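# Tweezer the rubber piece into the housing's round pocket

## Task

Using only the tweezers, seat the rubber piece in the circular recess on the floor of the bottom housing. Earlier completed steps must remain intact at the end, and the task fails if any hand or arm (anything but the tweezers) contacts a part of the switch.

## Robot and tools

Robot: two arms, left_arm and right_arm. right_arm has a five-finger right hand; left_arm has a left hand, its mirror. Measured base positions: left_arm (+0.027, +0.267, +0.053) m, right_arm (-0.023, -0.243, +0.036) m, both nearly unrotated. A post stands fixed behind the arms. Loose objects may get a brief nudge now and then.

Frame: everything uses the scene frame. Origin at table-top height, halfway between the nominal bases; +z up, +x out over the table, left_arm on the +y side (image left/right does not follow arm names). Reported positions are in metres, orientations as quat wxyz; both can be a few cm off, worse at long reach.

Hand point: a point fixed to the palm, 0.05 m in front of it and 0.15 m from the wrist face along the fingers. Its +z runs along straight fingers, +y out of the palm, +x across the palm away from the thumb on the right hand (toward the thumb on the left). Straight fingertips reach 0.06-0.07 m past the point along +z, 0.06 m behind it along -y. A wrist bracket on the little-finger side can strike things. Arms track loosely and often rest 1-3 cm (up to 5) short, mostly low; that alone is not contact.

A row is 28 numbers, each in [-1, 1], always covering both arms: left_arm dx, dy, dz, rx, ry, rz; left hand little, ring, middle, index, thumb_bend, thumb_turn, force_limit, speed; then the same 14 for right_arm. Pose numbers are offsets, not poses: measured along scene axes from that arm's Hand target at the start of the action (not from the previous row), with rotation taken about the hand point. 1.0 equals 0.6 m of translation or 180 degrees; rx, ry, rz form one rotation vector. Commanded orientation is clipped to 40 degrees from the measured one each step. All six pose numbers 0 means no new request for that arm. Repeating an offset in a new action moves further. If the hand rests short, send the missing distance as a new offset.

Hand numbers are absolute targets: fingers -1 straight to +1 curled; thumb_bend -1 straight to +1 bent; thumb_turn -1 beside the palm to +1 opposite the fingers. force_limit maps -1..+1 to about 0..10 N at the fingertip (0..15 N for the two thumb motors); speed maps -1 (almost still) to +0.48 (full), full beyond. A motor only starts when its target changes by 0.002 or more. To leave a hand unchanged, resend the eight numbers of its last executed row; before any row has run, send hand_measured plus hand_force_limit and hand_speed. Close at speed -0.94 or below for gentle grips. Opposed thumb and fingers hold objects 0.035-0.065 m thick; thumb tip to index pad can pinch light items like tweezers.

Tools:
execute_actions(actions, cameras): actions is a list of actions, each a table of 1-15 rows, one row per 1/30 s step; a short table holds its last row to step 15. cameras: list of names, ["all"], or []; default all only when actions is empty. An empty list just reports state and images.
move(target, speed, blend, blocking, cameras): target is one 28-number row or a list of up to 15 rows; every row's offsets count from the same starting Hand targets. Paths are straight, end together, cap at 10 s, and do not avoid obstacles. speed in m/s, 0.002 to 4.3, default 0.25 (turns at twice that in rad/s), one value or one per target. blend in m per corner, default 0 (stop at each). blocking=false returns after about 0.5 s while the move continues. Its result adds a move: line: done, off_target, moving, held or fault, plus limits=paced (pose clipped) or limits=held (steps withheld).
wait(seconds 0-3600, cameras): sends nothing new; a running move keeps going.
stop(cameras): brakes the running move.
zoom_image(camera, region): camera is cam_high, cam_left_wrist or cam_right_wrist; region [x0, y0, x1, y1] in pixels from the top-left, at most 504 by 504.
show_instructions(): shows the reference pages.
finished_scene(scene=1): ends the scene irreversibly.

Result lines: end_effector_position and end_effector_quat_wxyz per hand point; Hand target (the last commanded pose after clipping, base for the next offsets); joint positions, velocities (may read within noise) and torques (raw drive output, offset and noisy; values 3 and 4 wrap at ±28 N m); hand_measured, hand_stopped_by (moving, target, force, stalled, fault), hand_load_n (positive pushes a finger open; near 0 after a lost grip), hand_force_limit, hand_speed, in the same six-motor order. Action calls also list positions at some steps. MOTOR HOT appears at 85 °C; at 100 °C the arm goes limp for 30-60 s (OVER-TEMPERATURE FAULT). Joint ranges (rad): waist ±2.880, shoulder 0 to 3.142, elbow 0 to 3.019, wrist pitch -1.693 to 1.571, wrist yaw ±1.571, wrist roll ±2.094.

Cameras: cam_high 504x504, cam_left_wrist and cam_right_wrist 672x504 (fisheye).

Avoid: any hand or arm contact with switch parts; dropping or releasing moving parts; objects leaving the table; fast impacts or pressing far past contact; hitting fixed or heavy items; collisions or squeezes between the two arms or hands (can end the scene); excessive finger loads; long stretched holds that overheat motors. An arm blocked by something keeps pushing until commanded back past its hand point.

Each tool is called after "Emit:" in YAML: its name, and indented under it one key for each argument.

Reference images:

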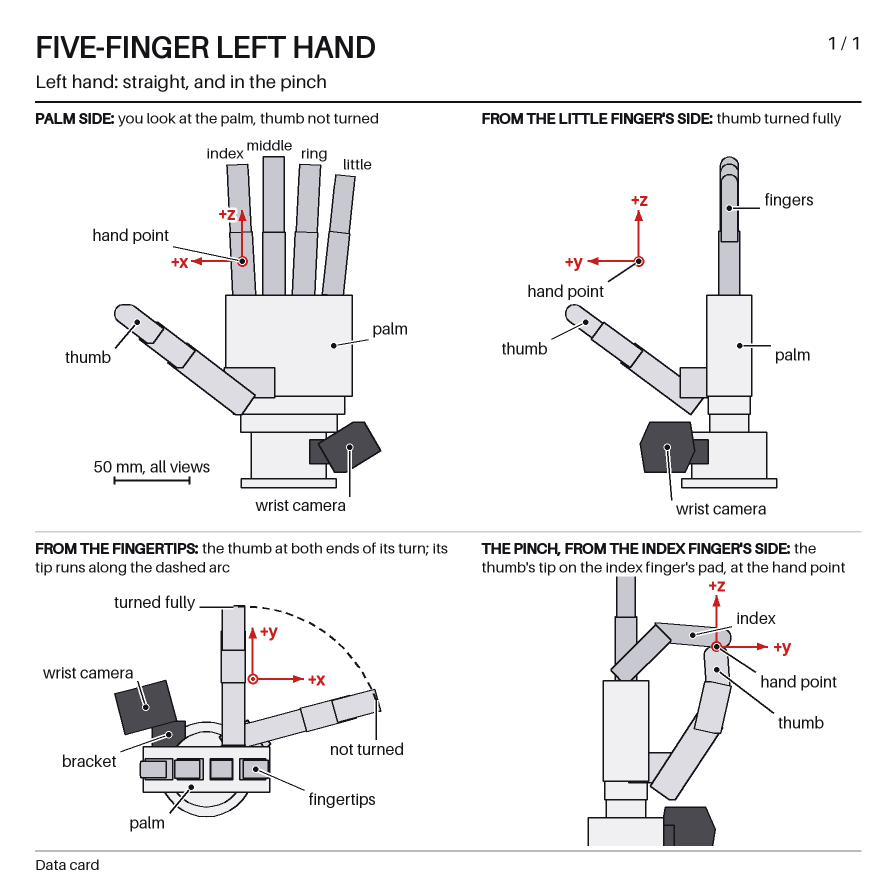

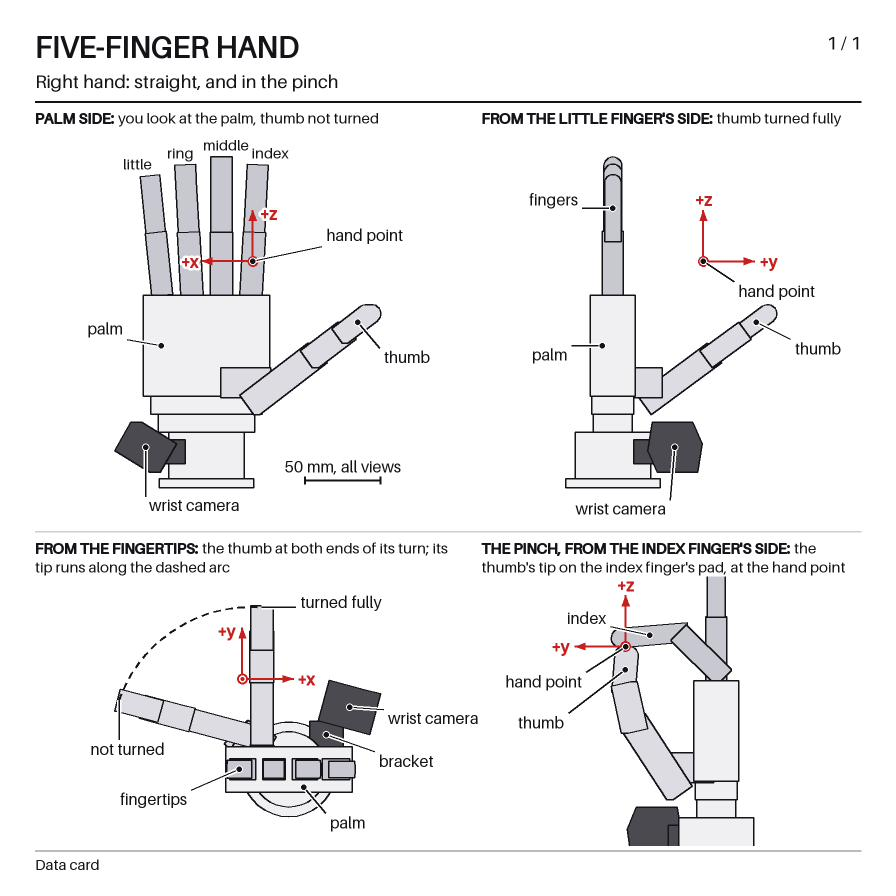

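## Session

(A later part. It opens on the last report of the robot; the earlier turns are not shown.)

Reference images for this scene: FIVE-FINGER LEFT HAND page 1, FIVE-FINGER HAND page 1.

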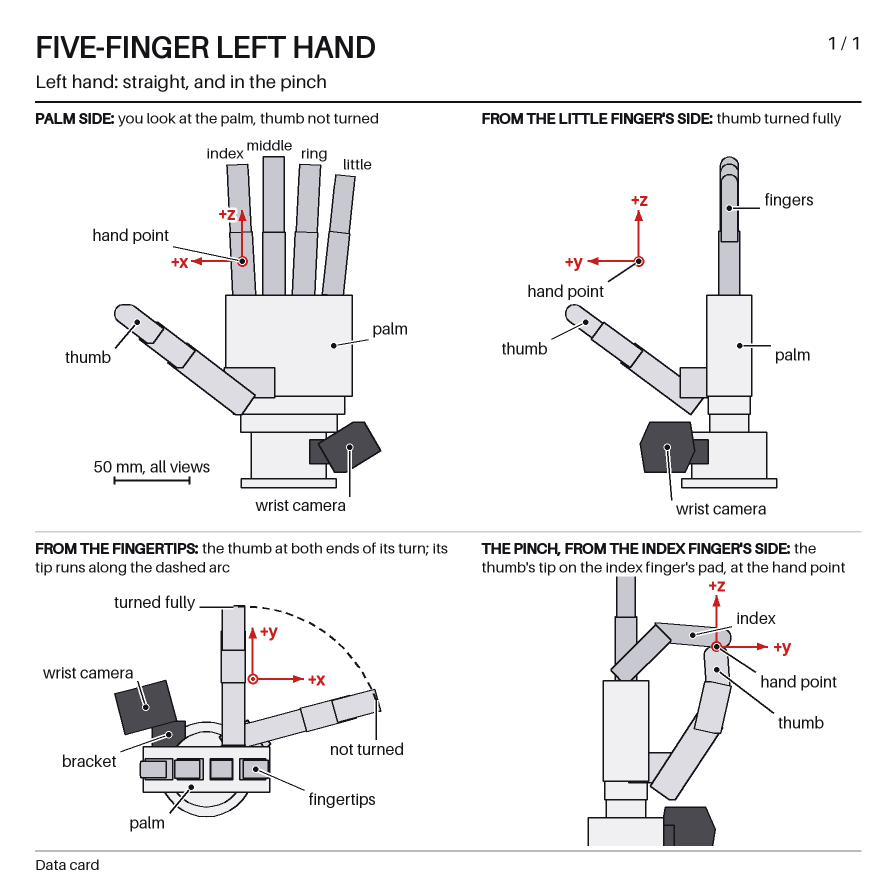

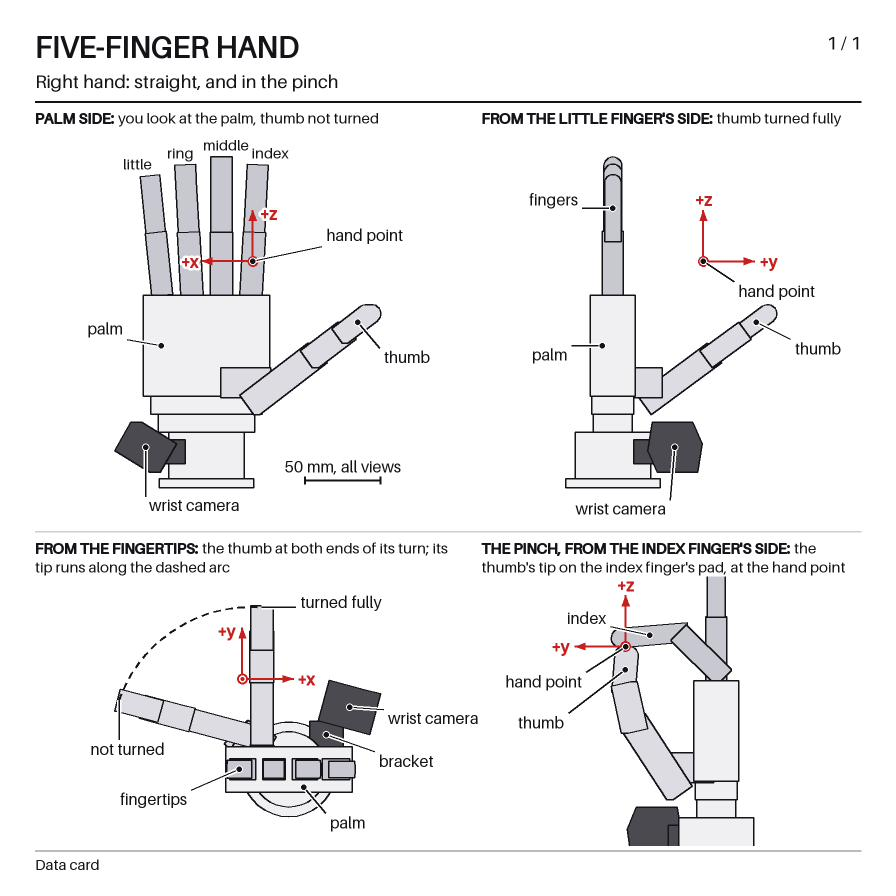

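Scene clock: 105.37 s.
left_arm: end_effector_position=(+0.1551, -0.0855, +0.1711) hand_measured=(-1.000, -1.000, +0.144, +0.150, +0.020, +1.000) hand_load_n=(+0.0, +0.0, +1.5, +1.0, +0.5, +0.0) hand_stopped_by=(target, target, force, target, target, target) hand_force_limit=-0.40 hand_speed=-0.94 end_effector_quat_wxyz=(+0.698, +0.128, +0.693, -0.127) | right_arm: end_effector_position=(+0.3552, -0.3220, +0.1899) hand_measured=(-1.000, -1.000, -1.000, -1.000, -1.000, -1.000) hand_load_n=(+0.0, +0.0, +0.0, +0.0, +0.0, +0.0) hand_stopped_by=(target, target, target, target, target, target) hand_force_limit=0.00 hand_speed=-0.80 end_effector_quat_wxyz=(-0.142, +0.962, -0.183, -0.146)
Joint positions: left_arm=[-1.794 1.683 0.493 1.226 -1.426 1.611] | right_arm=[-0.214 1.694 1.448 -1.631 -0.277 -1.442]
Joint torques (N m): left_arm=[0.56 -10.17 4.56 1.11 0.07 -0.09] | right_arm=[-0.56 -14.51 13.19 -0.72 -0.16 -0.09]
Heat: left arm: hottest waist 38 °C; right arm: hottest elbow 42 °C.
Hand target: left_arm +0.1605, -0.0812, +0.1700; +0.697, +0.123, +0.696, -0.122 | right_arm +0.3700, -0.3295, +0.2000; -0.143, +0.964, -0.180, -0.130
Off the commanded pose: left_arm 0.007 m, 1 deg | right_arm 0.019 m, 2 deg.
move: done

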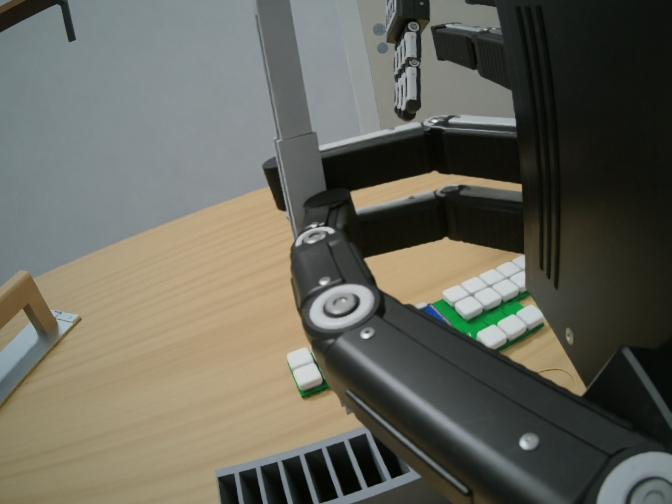

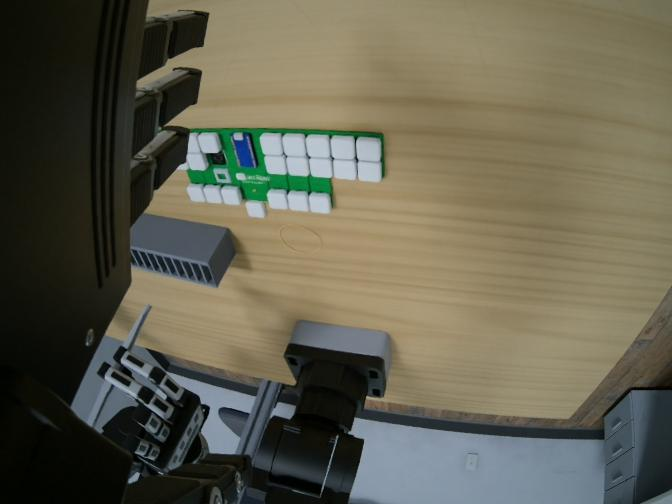

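Emit:
move:
  target:
    - [0,0,0,0,0,0,-0.25,-0.25,0.15,0.15,0.02,1,-0.4,-0.8, -0.017,0.203,-0.15,0,0,0,-1,-1,-1,-1,-1,1,0,-0.6]
    - [0.132,-0.125,-0.085,0,0,0,-0.25,-0.25,0.15,0.15,0.02,1,-0.4,-0.8, -0.017,0.203,-0.15,0,0,0,-1,-1,-1,-1,-1,1,0,-0.6]
  speed: 0.15
  cameras: ["all"]

Scene clock: 121.03 s.
left_arm: end_effector_position=(+0.2346, -0.1487, +0.1209) hand_measured=(-0.250, -0.250, +0.144, +0.150, +0.020, +1.000) hand_load_n=(+0.0, +0.0, +2.0, +1.0, +0.5, +0.0) hand_stopped_by=(target, target, force, target, target, target) hand_force_limit=-0.40 hand_speed=-0.80 end_effector_quat_wxyz=(+0.695, +0.138, +0.696, -0.113) | right_arm: end_effector_position=(+0.3600, -0.2125, +0.1148) hand_measured=(-1.000, -1.000, -1.000, -1.000, -1.000, +1.000) hand_load_n=(+0.0, +0.0, +0.5, +0.0, +0.0, +0.0) hand_stopped_by=(target, target, target, target, target, target) hand_force_limit=0.00 hand_speed=-0.60 end_effector_quat_wxyz=(-0.144, +0.965, -0.180, -0.127)
Joint positions: left_arm=[-1.566 1.918 0.656 1.239 -1.203 1.584] | right_arm=[0.016 1.706 1.27 -1.332 -0.335 -1.21]
Joint torques (N m): left_arm=[0.56 -11.16 6.84 2.39 0.15 -0.06] | right_arm=[1.32 -14.27 7.8 0.17 -0.29 0.15]
Heat: left arm: hottest waist 38 °C; right arm: hottest elbow 41 °C.
Hand target: left_arm +0.2397, -0.1562, +0.1190; +0.697, +0.123, +0.696, -0.122 | right_arm +0.3598, -0.2077, +0.1101; -0.143, +0.964, -0.180, -0.130
Off the commanded pose: left_arm 0.009 m, 2 deg | right_arm 0.007 m, 0 deg.
move: done

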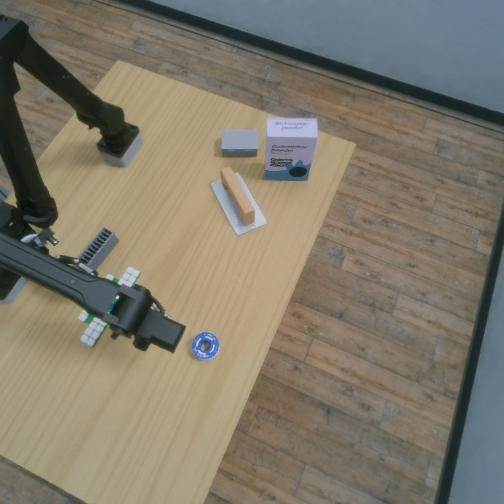

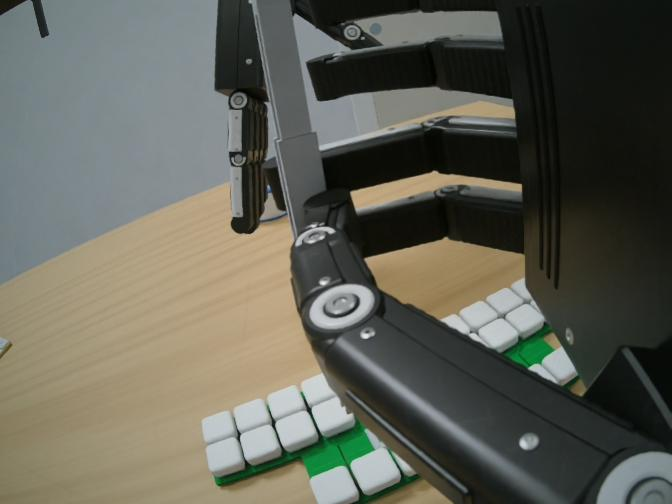

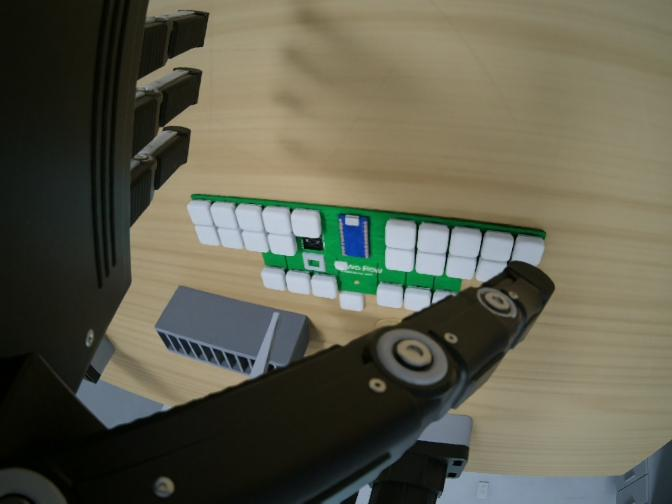

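Emit:
move:
  target:
    - [0,0,0,0,0,0,-0.25,-0.25,0.15,0.15,0.02,1,-0.4,-0.8, 0.042,0,0.016,0,0,0,-1,-1,-1,-1,-1,1,0,-0.6]
    - [0,0,-0.03,0,0,0,-0.25,-0.25,0.15,0.15,0.02,1,-0.4,-0.8, 0.042,0,0.016,0,0,0,-1,-1,-1,-1,-1,-1,0,-0.6]
  speed: 0.1
  cameras: ["cam_left_wrist","cam_right_wrist"]

Scene clock: 127.47 s.
left_arm: end_effector_position=(+0.2346, -0.1498, +0.1031) hand_measured=(-0.250, -0.250, +0.144, +0.150, +0.020, +1.000) hand_load_n=(+0.0, +0.0, +2.0, +1.0, +0.5, +0.0) hand_stopped_by=(target, target, force, target, target, target) hand_force_limit=-0.40 hand_speed=-0.80 end_effector_quat_wxyz=(+0.695, +0.136, +0.697, -0.115) | right_arm: end_effector_position=(+0.3681, -0.2123, +0.1096) hand_measured=(-1.000, -1.000, -1.000, -1.000, -1.000, -1.000) hand_load_n=(+0.5, +0.0, +0.0, +0.0, +0.0, +0.0) hand_stopped_by=(target, target, target, target, target, target) hand_force_limit=0.00 hand_speed=-0.60 end_effector_quat_wxyz=(-0.141, +0.963, -0.182, -0.143)
Joint positions: left_arm=[-1.566 1.978 0.666 1.291 -1.203 1.58] | right_arm=[0.016 1.755 1.312 -1.359 -0.335 -1.21]
Joint torques (N m): left_arm=[0.62 -11.34 6.13 2.37 0.14 -0.02] | right_arm=[1.14 -15.15 12.49 -0.58 -0.29 0.13]
Heat: left arm: hottest waist 38 °C; right arm: hottest elbow 41 °C.
Hand target: left_arm +0.2397, -0.1562, +0.1011; +0.697, +0.123, +0.696, -0.122 | right_arm +0.3850, -0.2077, +0.1195; -0.143, +0.964, -0.180, -0.130
Off the commanded pose: left_arm 0.008 m, 2 deg | right_arm 0.020 m, 2 deg.
move: off_target (right_arm); target 2's new numbers were sent with right_arm's hand 0.020 m and 2 deg from that target

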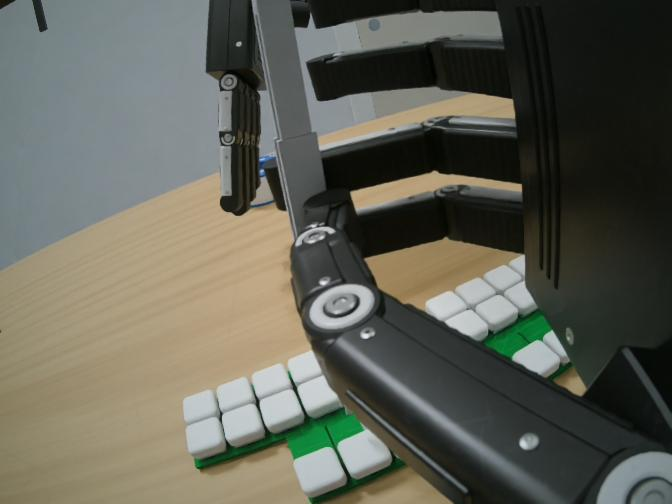

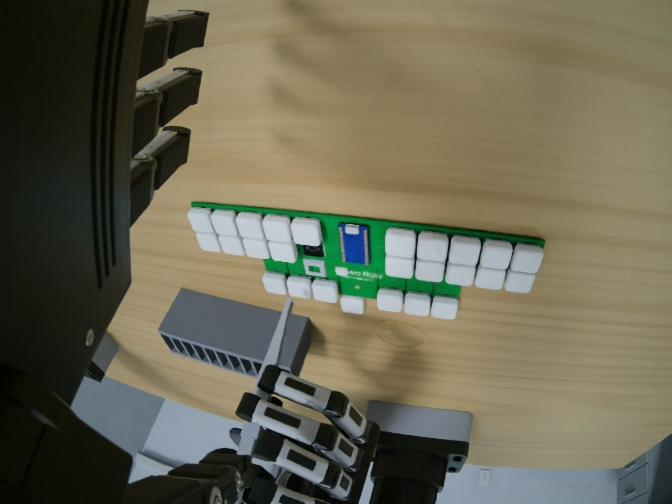

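Emit:
zoom_image:
  camera: "cam_right_wrist"
  region: [230, 200, 410, 335]

Emit:
zoom_image:
  camera: "cam_right_wrist"
  region: [220, 280, 400, 415]

Scaled by 2.800 from the camera's image (finer frame: 960x720).

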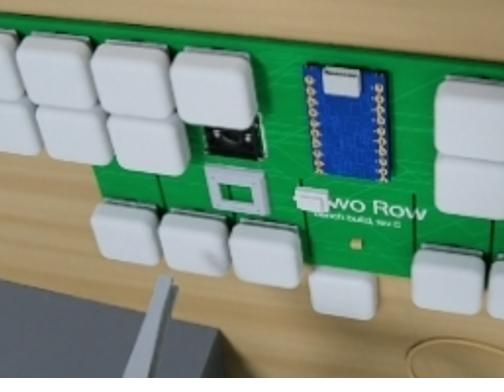

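Scaled by 2.800 from the camera's image (finer frame: 960x720).

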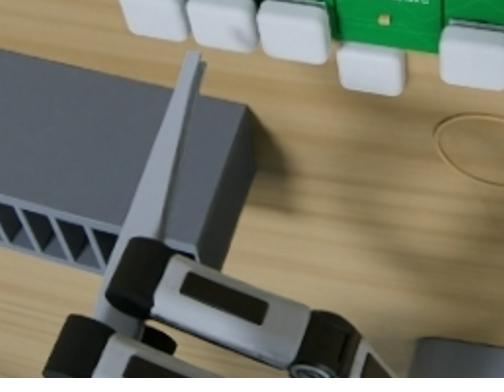

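Emit:
zoom_image:
  camera: "cam_right_wrist"
  region: [255, 285, 325, 345]

Scaled by 7.200 from the camera's image (finer frame: 960x720).

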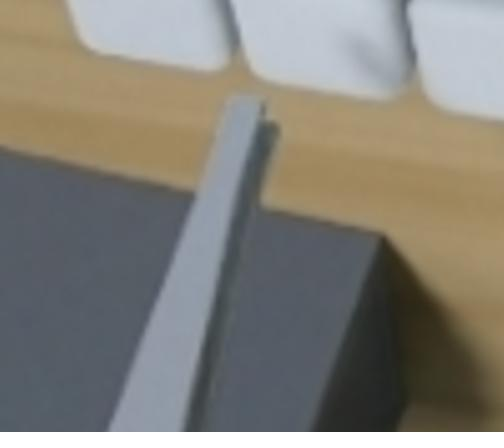

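Emit:
zoom_image:
  camera: "cam_left_wrist"
  region: [230, 0, 370, 240]

Scaled by 2.100 from the camera's image (finer frame: 960x720).

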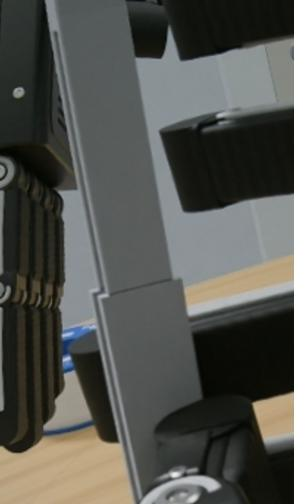

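Emit:
move:
  target:
    - [-0.017,-0.055,0,0,0,0.04,-0.25,-0.25,0.11,0.11,0.02,1,-0.4,-0.8, 0,0,0,0,0,0,-1,-1,-1,-1,-1,-1,0,-0.6]
  speed: 0.1
  cameras: ["cam_left_wrist","cam_right_wrist"]

Scene clock: 135.30 s.
left_arm: end_effector_position=(+0.2346, -0.1498, +0.1031) hand_measured=(-0.250, -0.250, +0.110, +0.110, +0.020, +1.000) hand_load_n=(+0.0, +0.0, +1.5, +1.0, +0.0, +0.0) hand_stopped_by=(target, target, target, target, target, target) hand_force_limit=-0.40 hand_speed=-0.80 end_effector_quat_wxyz=(+0.695, +0.136, +0.697, -0.115) | right_arm: end_effector_position=(+0.3681, -0.2123, +0.1096) hand_measured=(-1.000, -1.000, -1.000, -1.000, -1.000, -1.000) hand_load_n=(+0.5, +0.0, +0.0, +0.0, +0.0, +0.0) hand_stopped_by=(target, target, target, target, target, target) hand_force_limit=0.00 hand_speed=-0.60 end_effector_quat_wxyz=(-0.141, +0.963, -0.182, -0.143)
Joint positions: left_arm=[-1.566 1.978 0.666 1.291 -1.203 1.58] | right_arm=[0.016 1.755 1.312 -1.359 -0.335 -1.21]
Joint torques (N m): left_arm=[-0.79 -13.16 4.29 1.76 0 0.05] | right_arm=[1.14 -15.15 12.49 -0.58 -0.3 0.13]
Heat: left arm: hottest waist 37 °C; right arm: hottest elbow 40 °C.
Hand target: left_arm +0.2346, -0.1498, +0.1031; +0.695, +0.136, +0.697, -0.115 (not the last commanded pose) | right_arm +0.3850, -0.2077, +0.1195; -0.143, +0.964, -0.180, -0.130
Off the commanded pose: left_arm 0.040 m, 8 deg | right_arm 0.020 m, 2 deg.
move: held (left_arm; a check stopped the path); limits=held
pose unreachable (left arm): on one or more control steps of this call, first in action 0 (counted from 0), this arm could not follow its commanded pose, so it was not sent that pose on those steps. It may still have moved: this result reports where it is.
cause: moving toward the commanded pose would bring a part of the arm too close to another arm (a part of this arm just beyond joint 4 (wrist pitch) and a part of the right arm just beyond its joint 2 (shoulder), at the place that arm is still heading or pushing toward).

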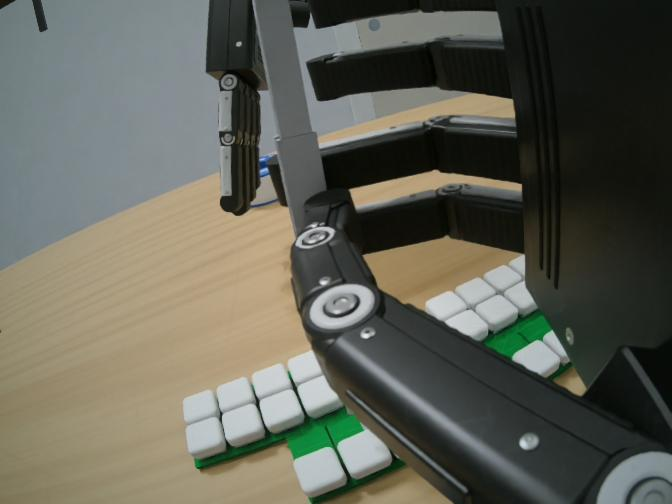

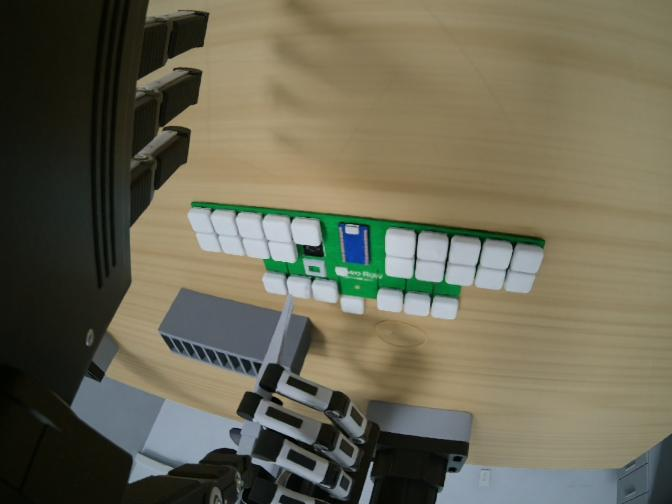

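Emit:
zoom_image:
  camera: "cam_right_wrist"
  region: [335, 260, 385, 310]

Emit:
zoom_image:
  camera: "cam_right_wrist"
  region: [285, 220, 345, 290]

Scaled by 10.080 from the camera's image (finer frame: 960x720).

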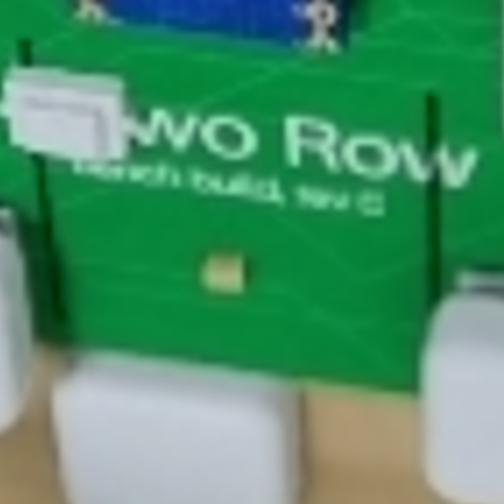

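Scaled by 7.200 from the camera's image (finer frame: 960x720).

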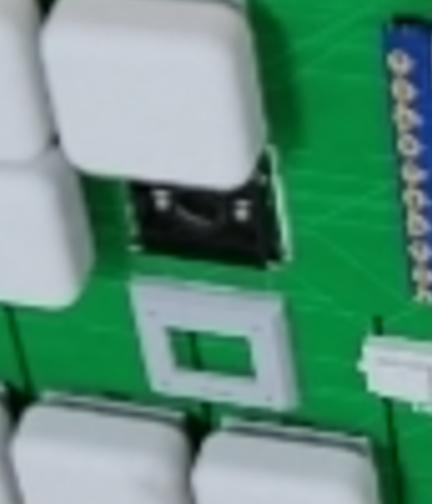

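Emit:
move:
  target:
    - [-0.108,0.1,0.112,0,0,0,-0.25,-0.25,0.11,0.11,0.02,1,-0.4,-0.8, 0,0,0,0,0,0,-1,-1,-1,-1,-1,1,0,-0.6]
    - [-0.108,0.1,0.112,0,0,0,-0.25,-0.25,0.11,0.11,0.02,1,-0.4,-0.8, -0.113,0.041,-0.046,-0.0319,-0.0679,0,-1,-1,-1,-1,-1,1,0,-0.6]
  speed: 0.15
  cameras: ["all"]

Scene clock: 146.13 s.
left_arm: end_effector_position=(+0.1749, -0.0911, +0.1714) hand_measured=(-0.250, -0.250, +0.110, +0.110, +0.020, +1.000) hand_load_n=(+0.0, +0.0, +1.0, +1.0, +0.0, +0.0) hand_stopped_by=(target, target, target, target, target, target) hand_force_limit=-0.40 hand_speed=-0.80 end_effector_quat_wxyz=(+0.697, +0.133, +0.696, -0.110) | right_arm: end_effector_position=(+0.3154, -0.1889, +0.0857) hand_measured=(-1.000, -1.000, -1.000, -1.000, -1.000, +1.000) hand_load_n=(+0.0, +0.0, +0.0, +0.0, +0.0, +0.0) hand_stopped_by=(target, target, target, target, target, target) hand_force_limit=0.00 hand_speed=-0.60 end_effector_quat_wxyz=(-0.110, +0.978, -0.173, -0.032)
Joint positions: left_arm=[-1.734 1.673 0.511 1.14 -1.382 1.58] | right_arm=[0.13 1.507 0.983 -1.038 -0.229 -1.079]
Joint torques (N m): left_arm=[-2.02 -10.23 4.88 1.22 -0.16 -0.08] | right_arm=[1.67 -13.98 7.73 0.62 -0.04 0.14]
Heat: left arm: hottest waist 37 °C; right arm: hottest elbow 40 °C.
Hand target: left_arm +0.1698, -0.0897, +0.1702; +0.695, +0.136, +0.697, -0.115 | right_arm +0.3172, -0.1832, +0.0920; -0.113, +0.979, -0.170, -0.018
Off the commanded pose: left_arm 0.005 m, 1 deg | right_arm 0.009 m, 2 deg.
move: done

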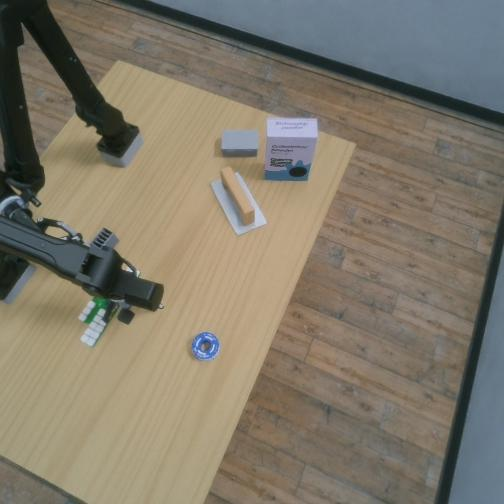

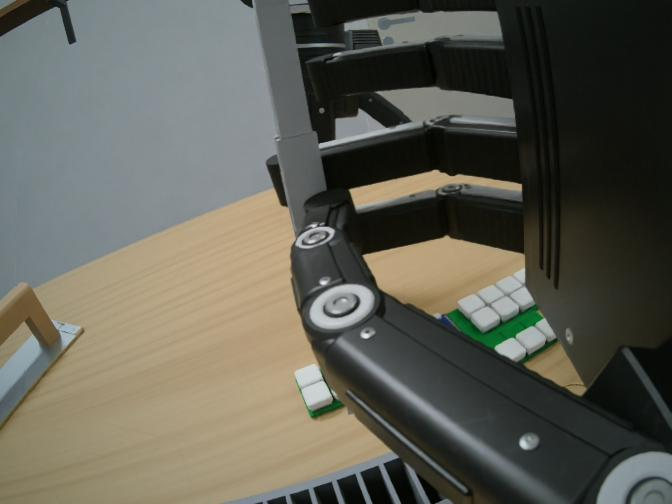

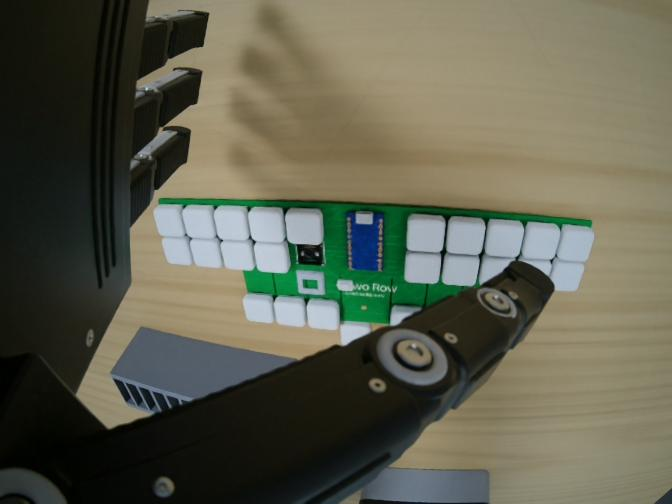

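Emit:
zoom_image:
  camera: "cam_right_wrist"
  region: [340, 280, 390, 330]

Emit:
zoom_image:
  camera: "cam_right_wrist"
  region: [280, 230, 350, 300]

Scaled by 10.080 from the camera's image (finer frame: 960x720).

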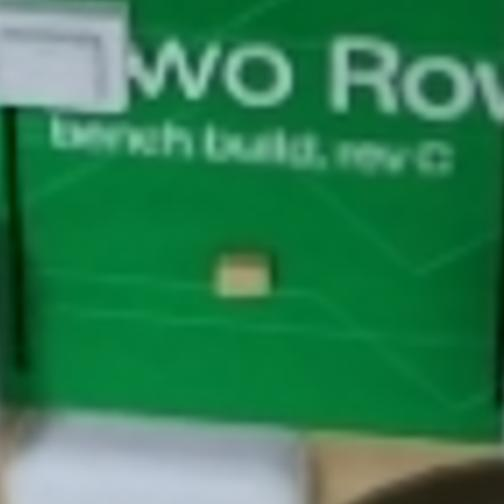

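Scaled by 7.200 from the camera's image (finer frame: 960x720).

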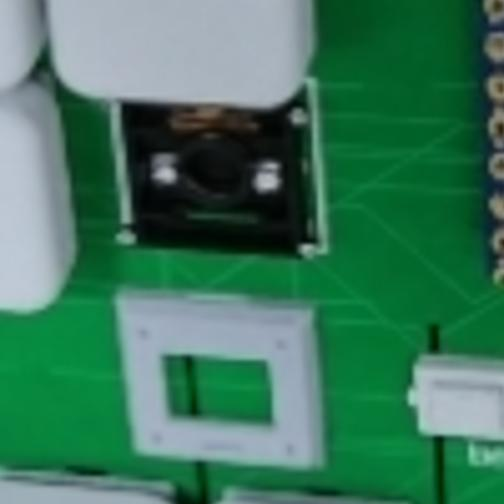

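Emit:
move:
  target:
    - [0.095,-0.15,-0.06,0,0,-0.033,-0.25,-0.25,0.11,0.11,0.02,1,-0.4,-0.8, 0,0,0,0,0,0,-1,-1,-1,-1,-1,1,0,-0.6]
  speed: 0.1
  cameras: ["cam_left_wrist","cam_right_wrist"]

Scene clock: 149.53 s.
left_arm: end_effector_position=(+0.1999, -0.1376, +0.1487) hand_measured=(-0.250, -0.250, +0.110, +0.110, +0.020, +1.000) hand_load_n=(+0.0, +0.0, +1.0, +1.0, +0.0, +0.0) hand_stopped_by=(target, target, target, target, target, target) hand_force_limit=-0.40 hand_speed=-0.80 end_effector_quat_wxyz=(+0.689, +0.172, +0.692, -0.133) | right_arm: end_effector_position=(+0.3154, -0.1888, +0.0857) hand_measured=(-1.000, -1.000, -1.000, -1.000, -1.000, +1.000) hand_load_n=(+0.0, +0.0, +0.0, +0.0, +0.0, +0.0) hand_stopped_by=(target, target, target, target, target, target) hand_force_limit=0.00 hand_speed=-0.60 end_effector_quat_wxyz=(-0.110, +0.978, -0.174, -0.032)
Joint positions: left_arm=[-1.653 1.784 0.581 1.157 -1.212 1.58] | right_arm=[0.13 1.507 0.983 -1.038 -0.229 -1.078]
Joint torques (N m): left_arm=[-1.26 -11.75 4.64 1.74 -0.18 0.06] | right_arm=[1.67 -13.98 7.73 0.57 -0.04 0.14]
Heat: left arm: hottest waist 37 °C; right arm: hottest elbow 40 °C.
Hand target: left_arm +0.1978, -0.1351, +0.1492; +0.688, +0.173, +0.692, -0.133 (not the last commanded pose) | right_arm +0.3172, -0.1832, +0.0920; -0.113, +0.979, -0.170, -0.018
Off the commanded pose: left_arm 0.052 m, 2 deg | right_arm 0.009 m, 2 deg.
move: held (left_arm; a check stopped the path); limits=held
pose unreachable (left arm): on one or more control steps of this call, first in action 0 (counted from 0), this arm could not follow its commanded pose, so it was not sent that pose on those steps. It may still have moved: this result reports where it is.
cause: moving toward the commanded pose would bring a part of the arm too close to another arm (a part of this arm just beyond joint 6 (wrist roll) and a part of the right arm just beyond its joint 2 (shoulder), along the way the arms are being sent, or toward where that arm still pushes).

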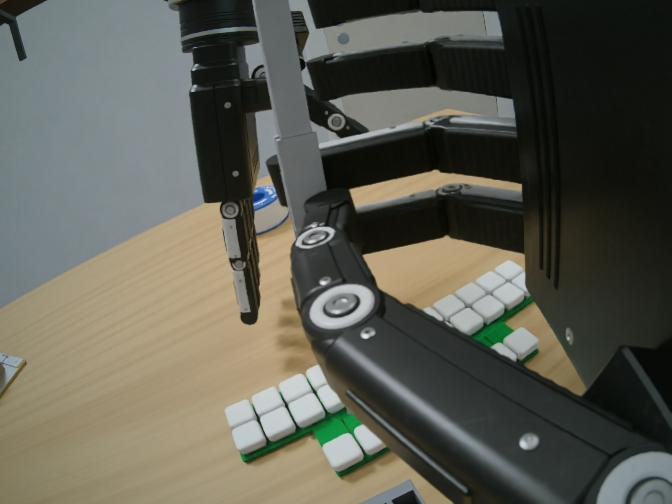

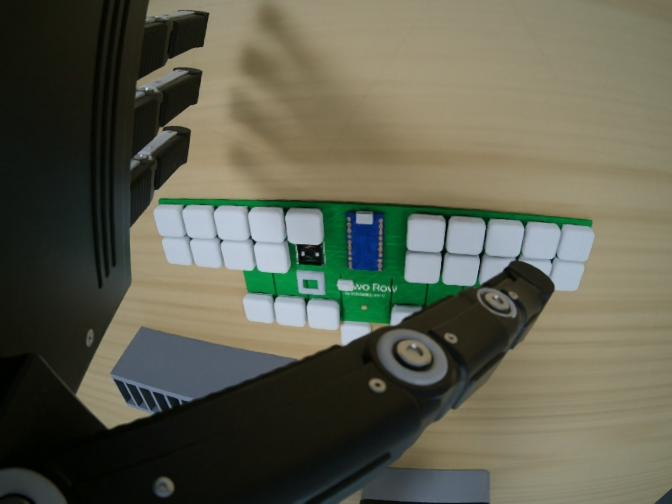

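Emit:
move:
  target:
    - [0.004,0.092,0.035,-0.0138,0.014,-0.4332,-0.25,-0.25,0.11,0.11,0.02,1,-0.4,-0.8, 0,0,0,0,0,0,-1,-1,-1,-1,-1,1,0,-0.6]
    - [0.049,-0.05,-0.048,-0.0138,0.014,-0.4332,-0.25,-0.25,0.11,0.11,0.02,1,-0.4,-0.8, 0,0,0,0,0,0,-1,-1,-1,-1,-1,1,0,-0.6]
  speed: 0.2
  cameras: ["all"]

Scene clock: 157.97 s.
left_arm: end_effector_position=(+0.2286, -0.1567, +0.1184) hand_measured=(-0.250, -0.250, +0.110, +0.110, +0.020, +1.000) hand_load_n=(+0.0, +0.0, +1.0, +1.0, +0.0, +0.0) hand_stopped_by=(target, target, target, target, target, target) hand_force_limit=-0.40 hand_speed=-0.80 end_effector_quat_wxyz=(+0.439, +0.553, +0.447, -0.549) | right_arm: end_effector_position=(+0.3154, -0.1888, +0.0857) hand_measured=(-1.000, -1.000, -1.000, -1.000, -1.000, +1.000) hand_load_n=(+0.0, +0.0, +0.0, +0.0, +0.0, +0.0) hand_stopped_by=(target, target, target, target, target, target) hand_force_limit=0.00 hand_speed=-0.60 end_effector_quat_wxyz=(-0.110, +0.978, -0.174, -0.032)
Joint positions: left_arm=[-0.881 1.82 0.335 1.465 0.913 1.58] | right_arm=[0.13 1.507 0.983 -1.038 -0.229 -1.078]
Joint torques (N m): left_arm=[-2.14 -8 4.4 2.63 -0.11 -0.04] | right_arm=[1.61 -13.98 7.73 0.57 -0.04 0.15]
Heat: left arm: hottest waist 37 °C; right arm: hottest elbow 39 °C.
Hand target: left_arm +0.2271, -0.1651, +0.1204; +0.440, +0.553, +0.440, -0.554 | right_arm +0.3172, -0.1832, +0.0920; -0.113, +0.979, -0.170, -0.018
Off the commanded pose: left_arm 0.009 m, 1 deg | right_arm 0.009 m, 2 deg.
move: done

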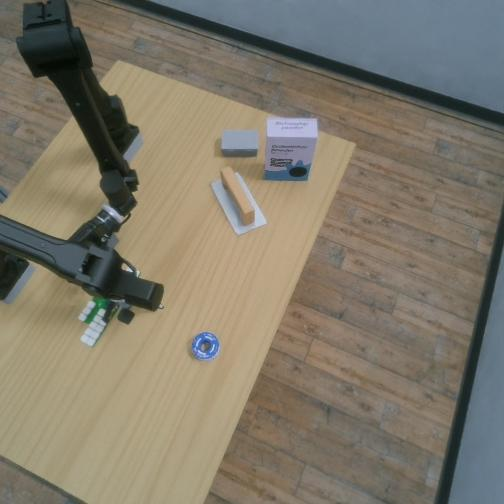

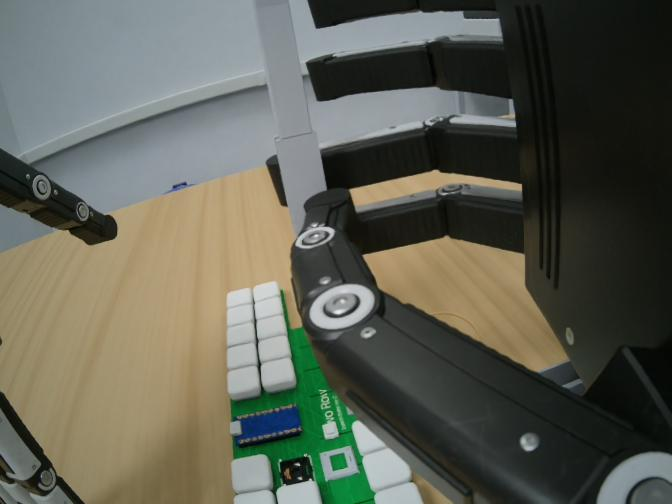

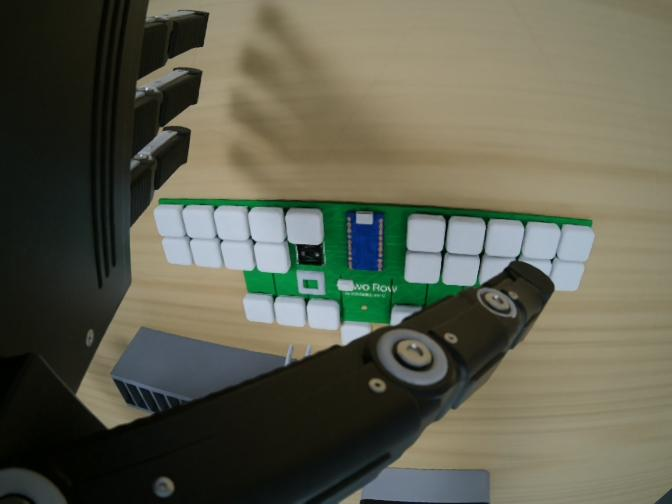

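Emit:
move:
  target:
    - [0,0,0,0,0,0,-0.25,-0.25,0.13,0.13,0.02,1,-0.4,-0.8, 0.01,0,0,0.0189,0.0402,0,-1,-1,-1,-1,-1,1,0,-0.6]
  speed: 0.1
  cameras: ["cam_right_wrist"]

Scene clock: 160.17 s.
left_arm: end_effector_position=(+0.2287, -0.1567, +0.1185) hand_measured=(-0.250, -0.250, +0.130, +0.130, +0.020, +1.000) hand_load_n=(+0.0, +0.0, +1.5, +1.0, +0.0, +0.0) hand_stopped_by=(target, target, target, target, target, target) hand_force_limit=-0.40 hand_speed=-0.80 end_effector_quat_wxyz=(+0.439, +0.553, +0.447, -0.549) | right_arm: end_effector_position=(+0.3028, -0.1806, +0.0833) hand_measured=(-1.000, -1.000, -1.000, -1.000, -1.000, +1.000) hand_load_n=(+0.0, +0.0, +0.0, +0.0, +0.0, +0.0) hand_stopped_by=(target, target, target, target, target, target) hand_force_limit=0.00 hand_speed=-0.60 end_effector_quat_wxyz=(-0.125, +0.971, -0.177, -0.098)
Joint positions: left_arm=[-0.881 1.82 0.335 1.466 0.912 1.58] | right_arm=[0.122 1.574 1.026 -1.137 -0.298 -1.095]
Joint torques (N m): left_arm=[-2.08 -8.06 4.42 2.62 -0.11 -0.05] | right_arm=[-1.03 -11.4 12.21 -0.36 -0.31 -0.1]
Heat: left arm: hottest waist 37 °C; right arm: hottest elbow 39 °C.
Hand target: left_arm +0.2272, -0.1651, +0.1205; +0.441, +0.553, +0.440, -0.554 | right_arm +0.3231, -0.1831, +0.0920; -0.131, +0.972, -0.177, -0.085
Off the commanded pose: left_arm 0.009 m, 1 deg | right_arm 0.022 m, 2 deg.
move: off_target (right_arm)

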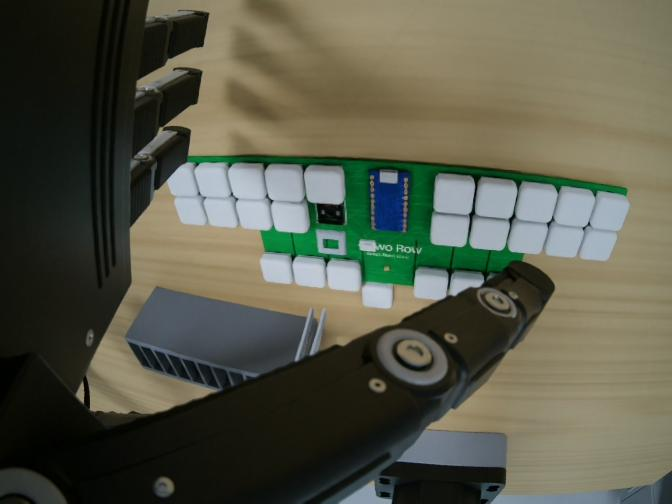

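Emit:
zoom_image:
  camera: "cam_right_wrist"
  region: [280, 290, 350, 360]

Emit:
zoom_image:
  camera: "cam_right_wrist"
  region: [365, 235, 415, 285]

Scaled by 7.200 from the camera's image (finer frame: 960x720).

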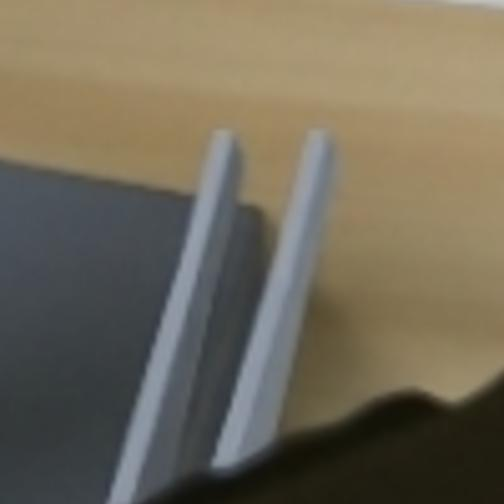

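Scaled by 10.080 from the camera's image (finer frame: 960x720).

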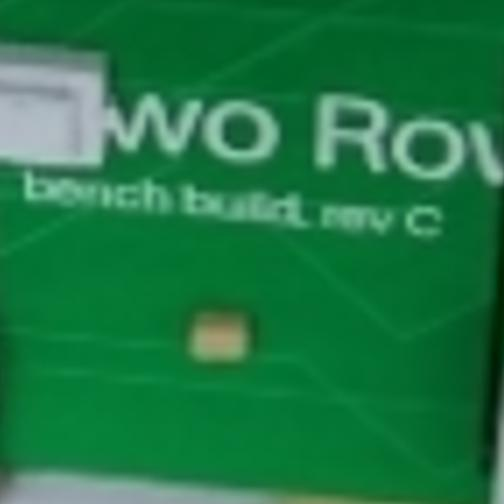

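Emit:
move:
  target:
    - [-0.018,-0.037,0,0,0,0,-0.25,-0.25,0.13,0.13,0.02,1,-0.4,-0.8, 0,0,0,0,0,0,-1,-1,-1,-1,-1,1,0,-0.6]
    - [-0.018,-0.037,-0.04,0,0,0,-0.25,-0.25,0.13,0.13,0.02,1,-0.4,-0.8, 0,0,0,0,0,0,-1,-1,-1,-1,-1,1,0,-0.6]
  speed: 0.1
  cameras: ["cam_right_wrist"]

Scene clock: 166.33 s.
left_arm: end_effector_position=(+0.2184, -0.1806, +0.0955) hand_measured=(-0.250, -0.250, +0.130, +0.130, +0.020, +1.000) hand_load_n=(+0.0, +0.0, +1.5, +0.5, +0.5, +0.0) hand_stopped_by=(target, target, target, target, target, target) hand_force_limit=-0.40 hand_speed=-0.80 end_effector_quat_wxyz=(+0.439, +0.554, +0.446, -0.549) | right_arm: end_effector_position=(+0.3028, -0.1806, +0.0833) hand_measured=(-1.000, -1.000, -1.000, -1.000, -1.000, +1.000) hand_load_n=(+0.0, +0.0, +0.0, +0.0, +0.0, +0.0) hand_stopped_by=(target, target, target, target, target, target) hand_force_limit=0.00 hand_speed=-0.60 end_effector_quat_wxyz=(-0.125, +0.971, -0.177, -0.098)
Joint positions: left_arm=[-0.957 1.942 0.382 1.543 0.839 1.58] | right_arm=[0.122 1.574 1.026 -1.137 -0.298 -1.096]
Joint torques (N m): left_arm=[-1.79 -9.17 3.52 2.74 -0.11 -0.04] | right_arm=[-1.03 -11.46 12.21 -0.36 -0.31 -0.1]
Heat: left arm: hottest waist 37 °C; right arm: hottest elbow 39 °C.
Hand target: left_arm +0.2162, -0.1873, +0.0964; +0.440, +0.553, +0.440, -0.554 | right_arm +0.3231, -0.1831, +0.0920; -0.131, +0.972, -0.177, -0.085
Off the commanded pose: left_arm 0.007 m, 1 deg | right_arm 0.022 m, 2 deg.
move: done

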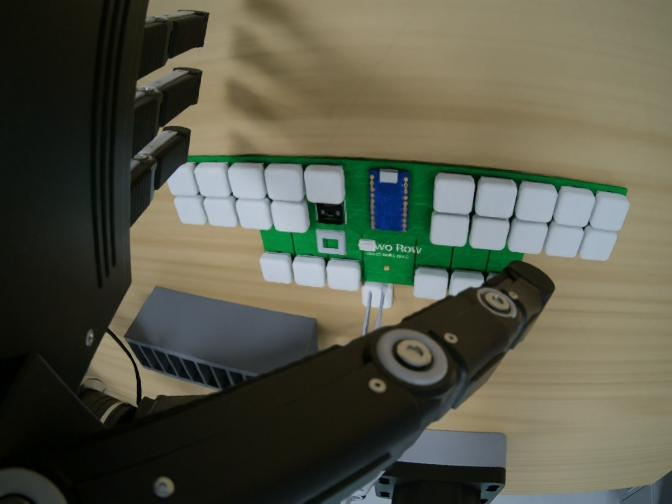

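Emit:
zoom_image:
  camera: "cam_right_wrist"
  region: [350, 255, 410, 315]

Scaled by 8.400 from the camera's image (finer frame: 960x720).

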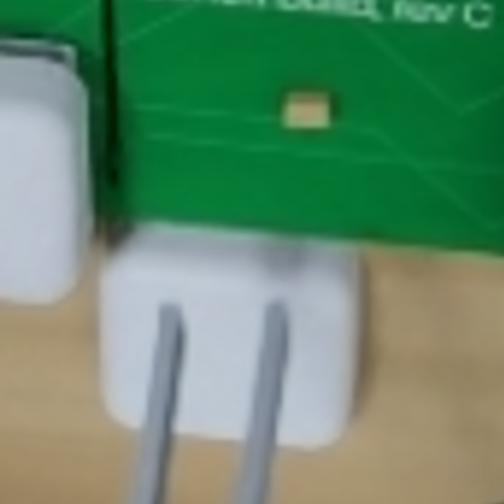

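Emit:
move:
  target:
    - [0.014,-0.007,-0.006,0,0,-0.03,-0.25,-0.25,0.13,0.13,0.02,1,-0.4,-0.8, 0,0,0,0,0,0,-1,-1,-1,-1,-1,1,0,-0.6]
  speed: 0.1
  cameras: ["cam_right_wrist"]

Emit:
zoom_image:
  camera: "cam_right_wrist"
  region: [350, 255, 410, 315]

Scene clock: 169.70 s.
left_arm: end_effector_position=(+0.2170, -0.1905, +0.1008) hand_measured=(-0.250, -0.250, +0.130, +0.130, +0.020, +1.000) hand_load_n=(+0.0, +0.0, +1.5, +1.0, +0.5, +0.5) hand_stopped_by=(target, target, target, target, target, target) hand_force_limit=-0.40 hand_speed=-0.80 end_effector_quat_wxyz=(+0.420, +0.578, +0.402, -0.573) | right_arm: end_effector_position=(+0.3028, -0.1806, +0.0833) hand_measured=(-1.000, -1.000, -1.000, -1.000, -1.000, +1.000) hand_load_n=(+0.0, +0.0, +0.0, +0.0, +0.0, +0.0) hand_stopped_by=(target, target, target, target, target, target) hand_force_limit=0.00 hand_speed=-0.60 end_effector_quat_wxyz=(-0.125, +0.971, -0.177, -0.098)
Joint positions: left_arm=[-0.919 1.959 0.434 1.543 0.988 1.58] | right_arm=[0.122 1.574 1.026 -1.137 -0.298 -1.096]
Joint torques (N m): left_arm=[0.5 -9.35 3.71 1.48 0.16 -0.05] | right_arm=[-1.03 -11.4 12.22 -0.36 -0.31 -0.1]
Heat: left arm: hottest waist 37 °C; right arm: hottest elbow 39 °C.
Hand target: left_arm +0.2247, -0.1915, +0.0928; +0.414, +0.573, +0.413, -0.574 | right_arm +0.3231, -0.1831, +0.0920; -0.131, +0.972, -0.177, -0.085
Off the commanded pose: left_arm 0.011 m, 2 deg | right_arm 0.022 m, 2 deg.
move: off_target (left_arm)

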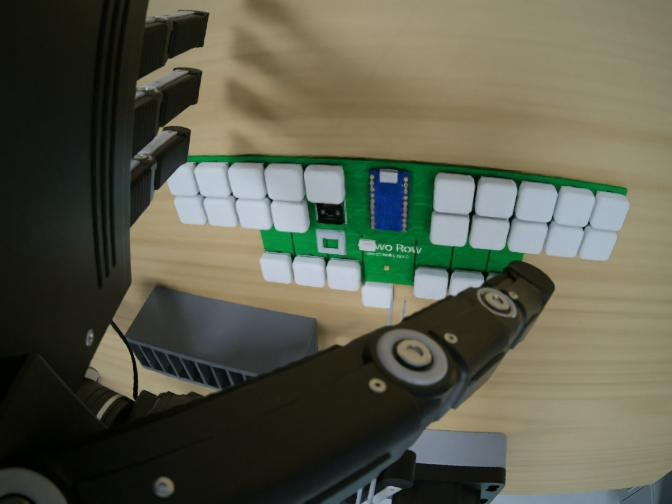

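Scaled by 8.400 from the camera's image (finer frame: 960x720).

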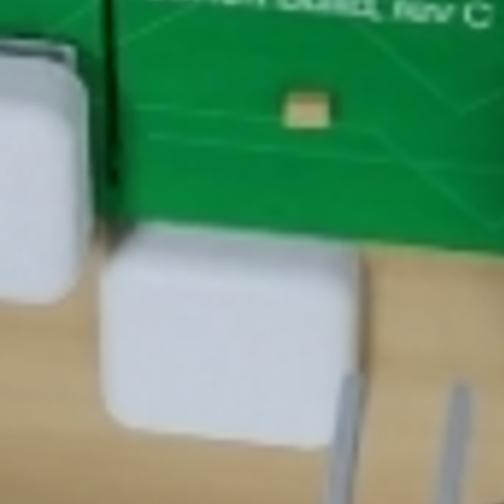

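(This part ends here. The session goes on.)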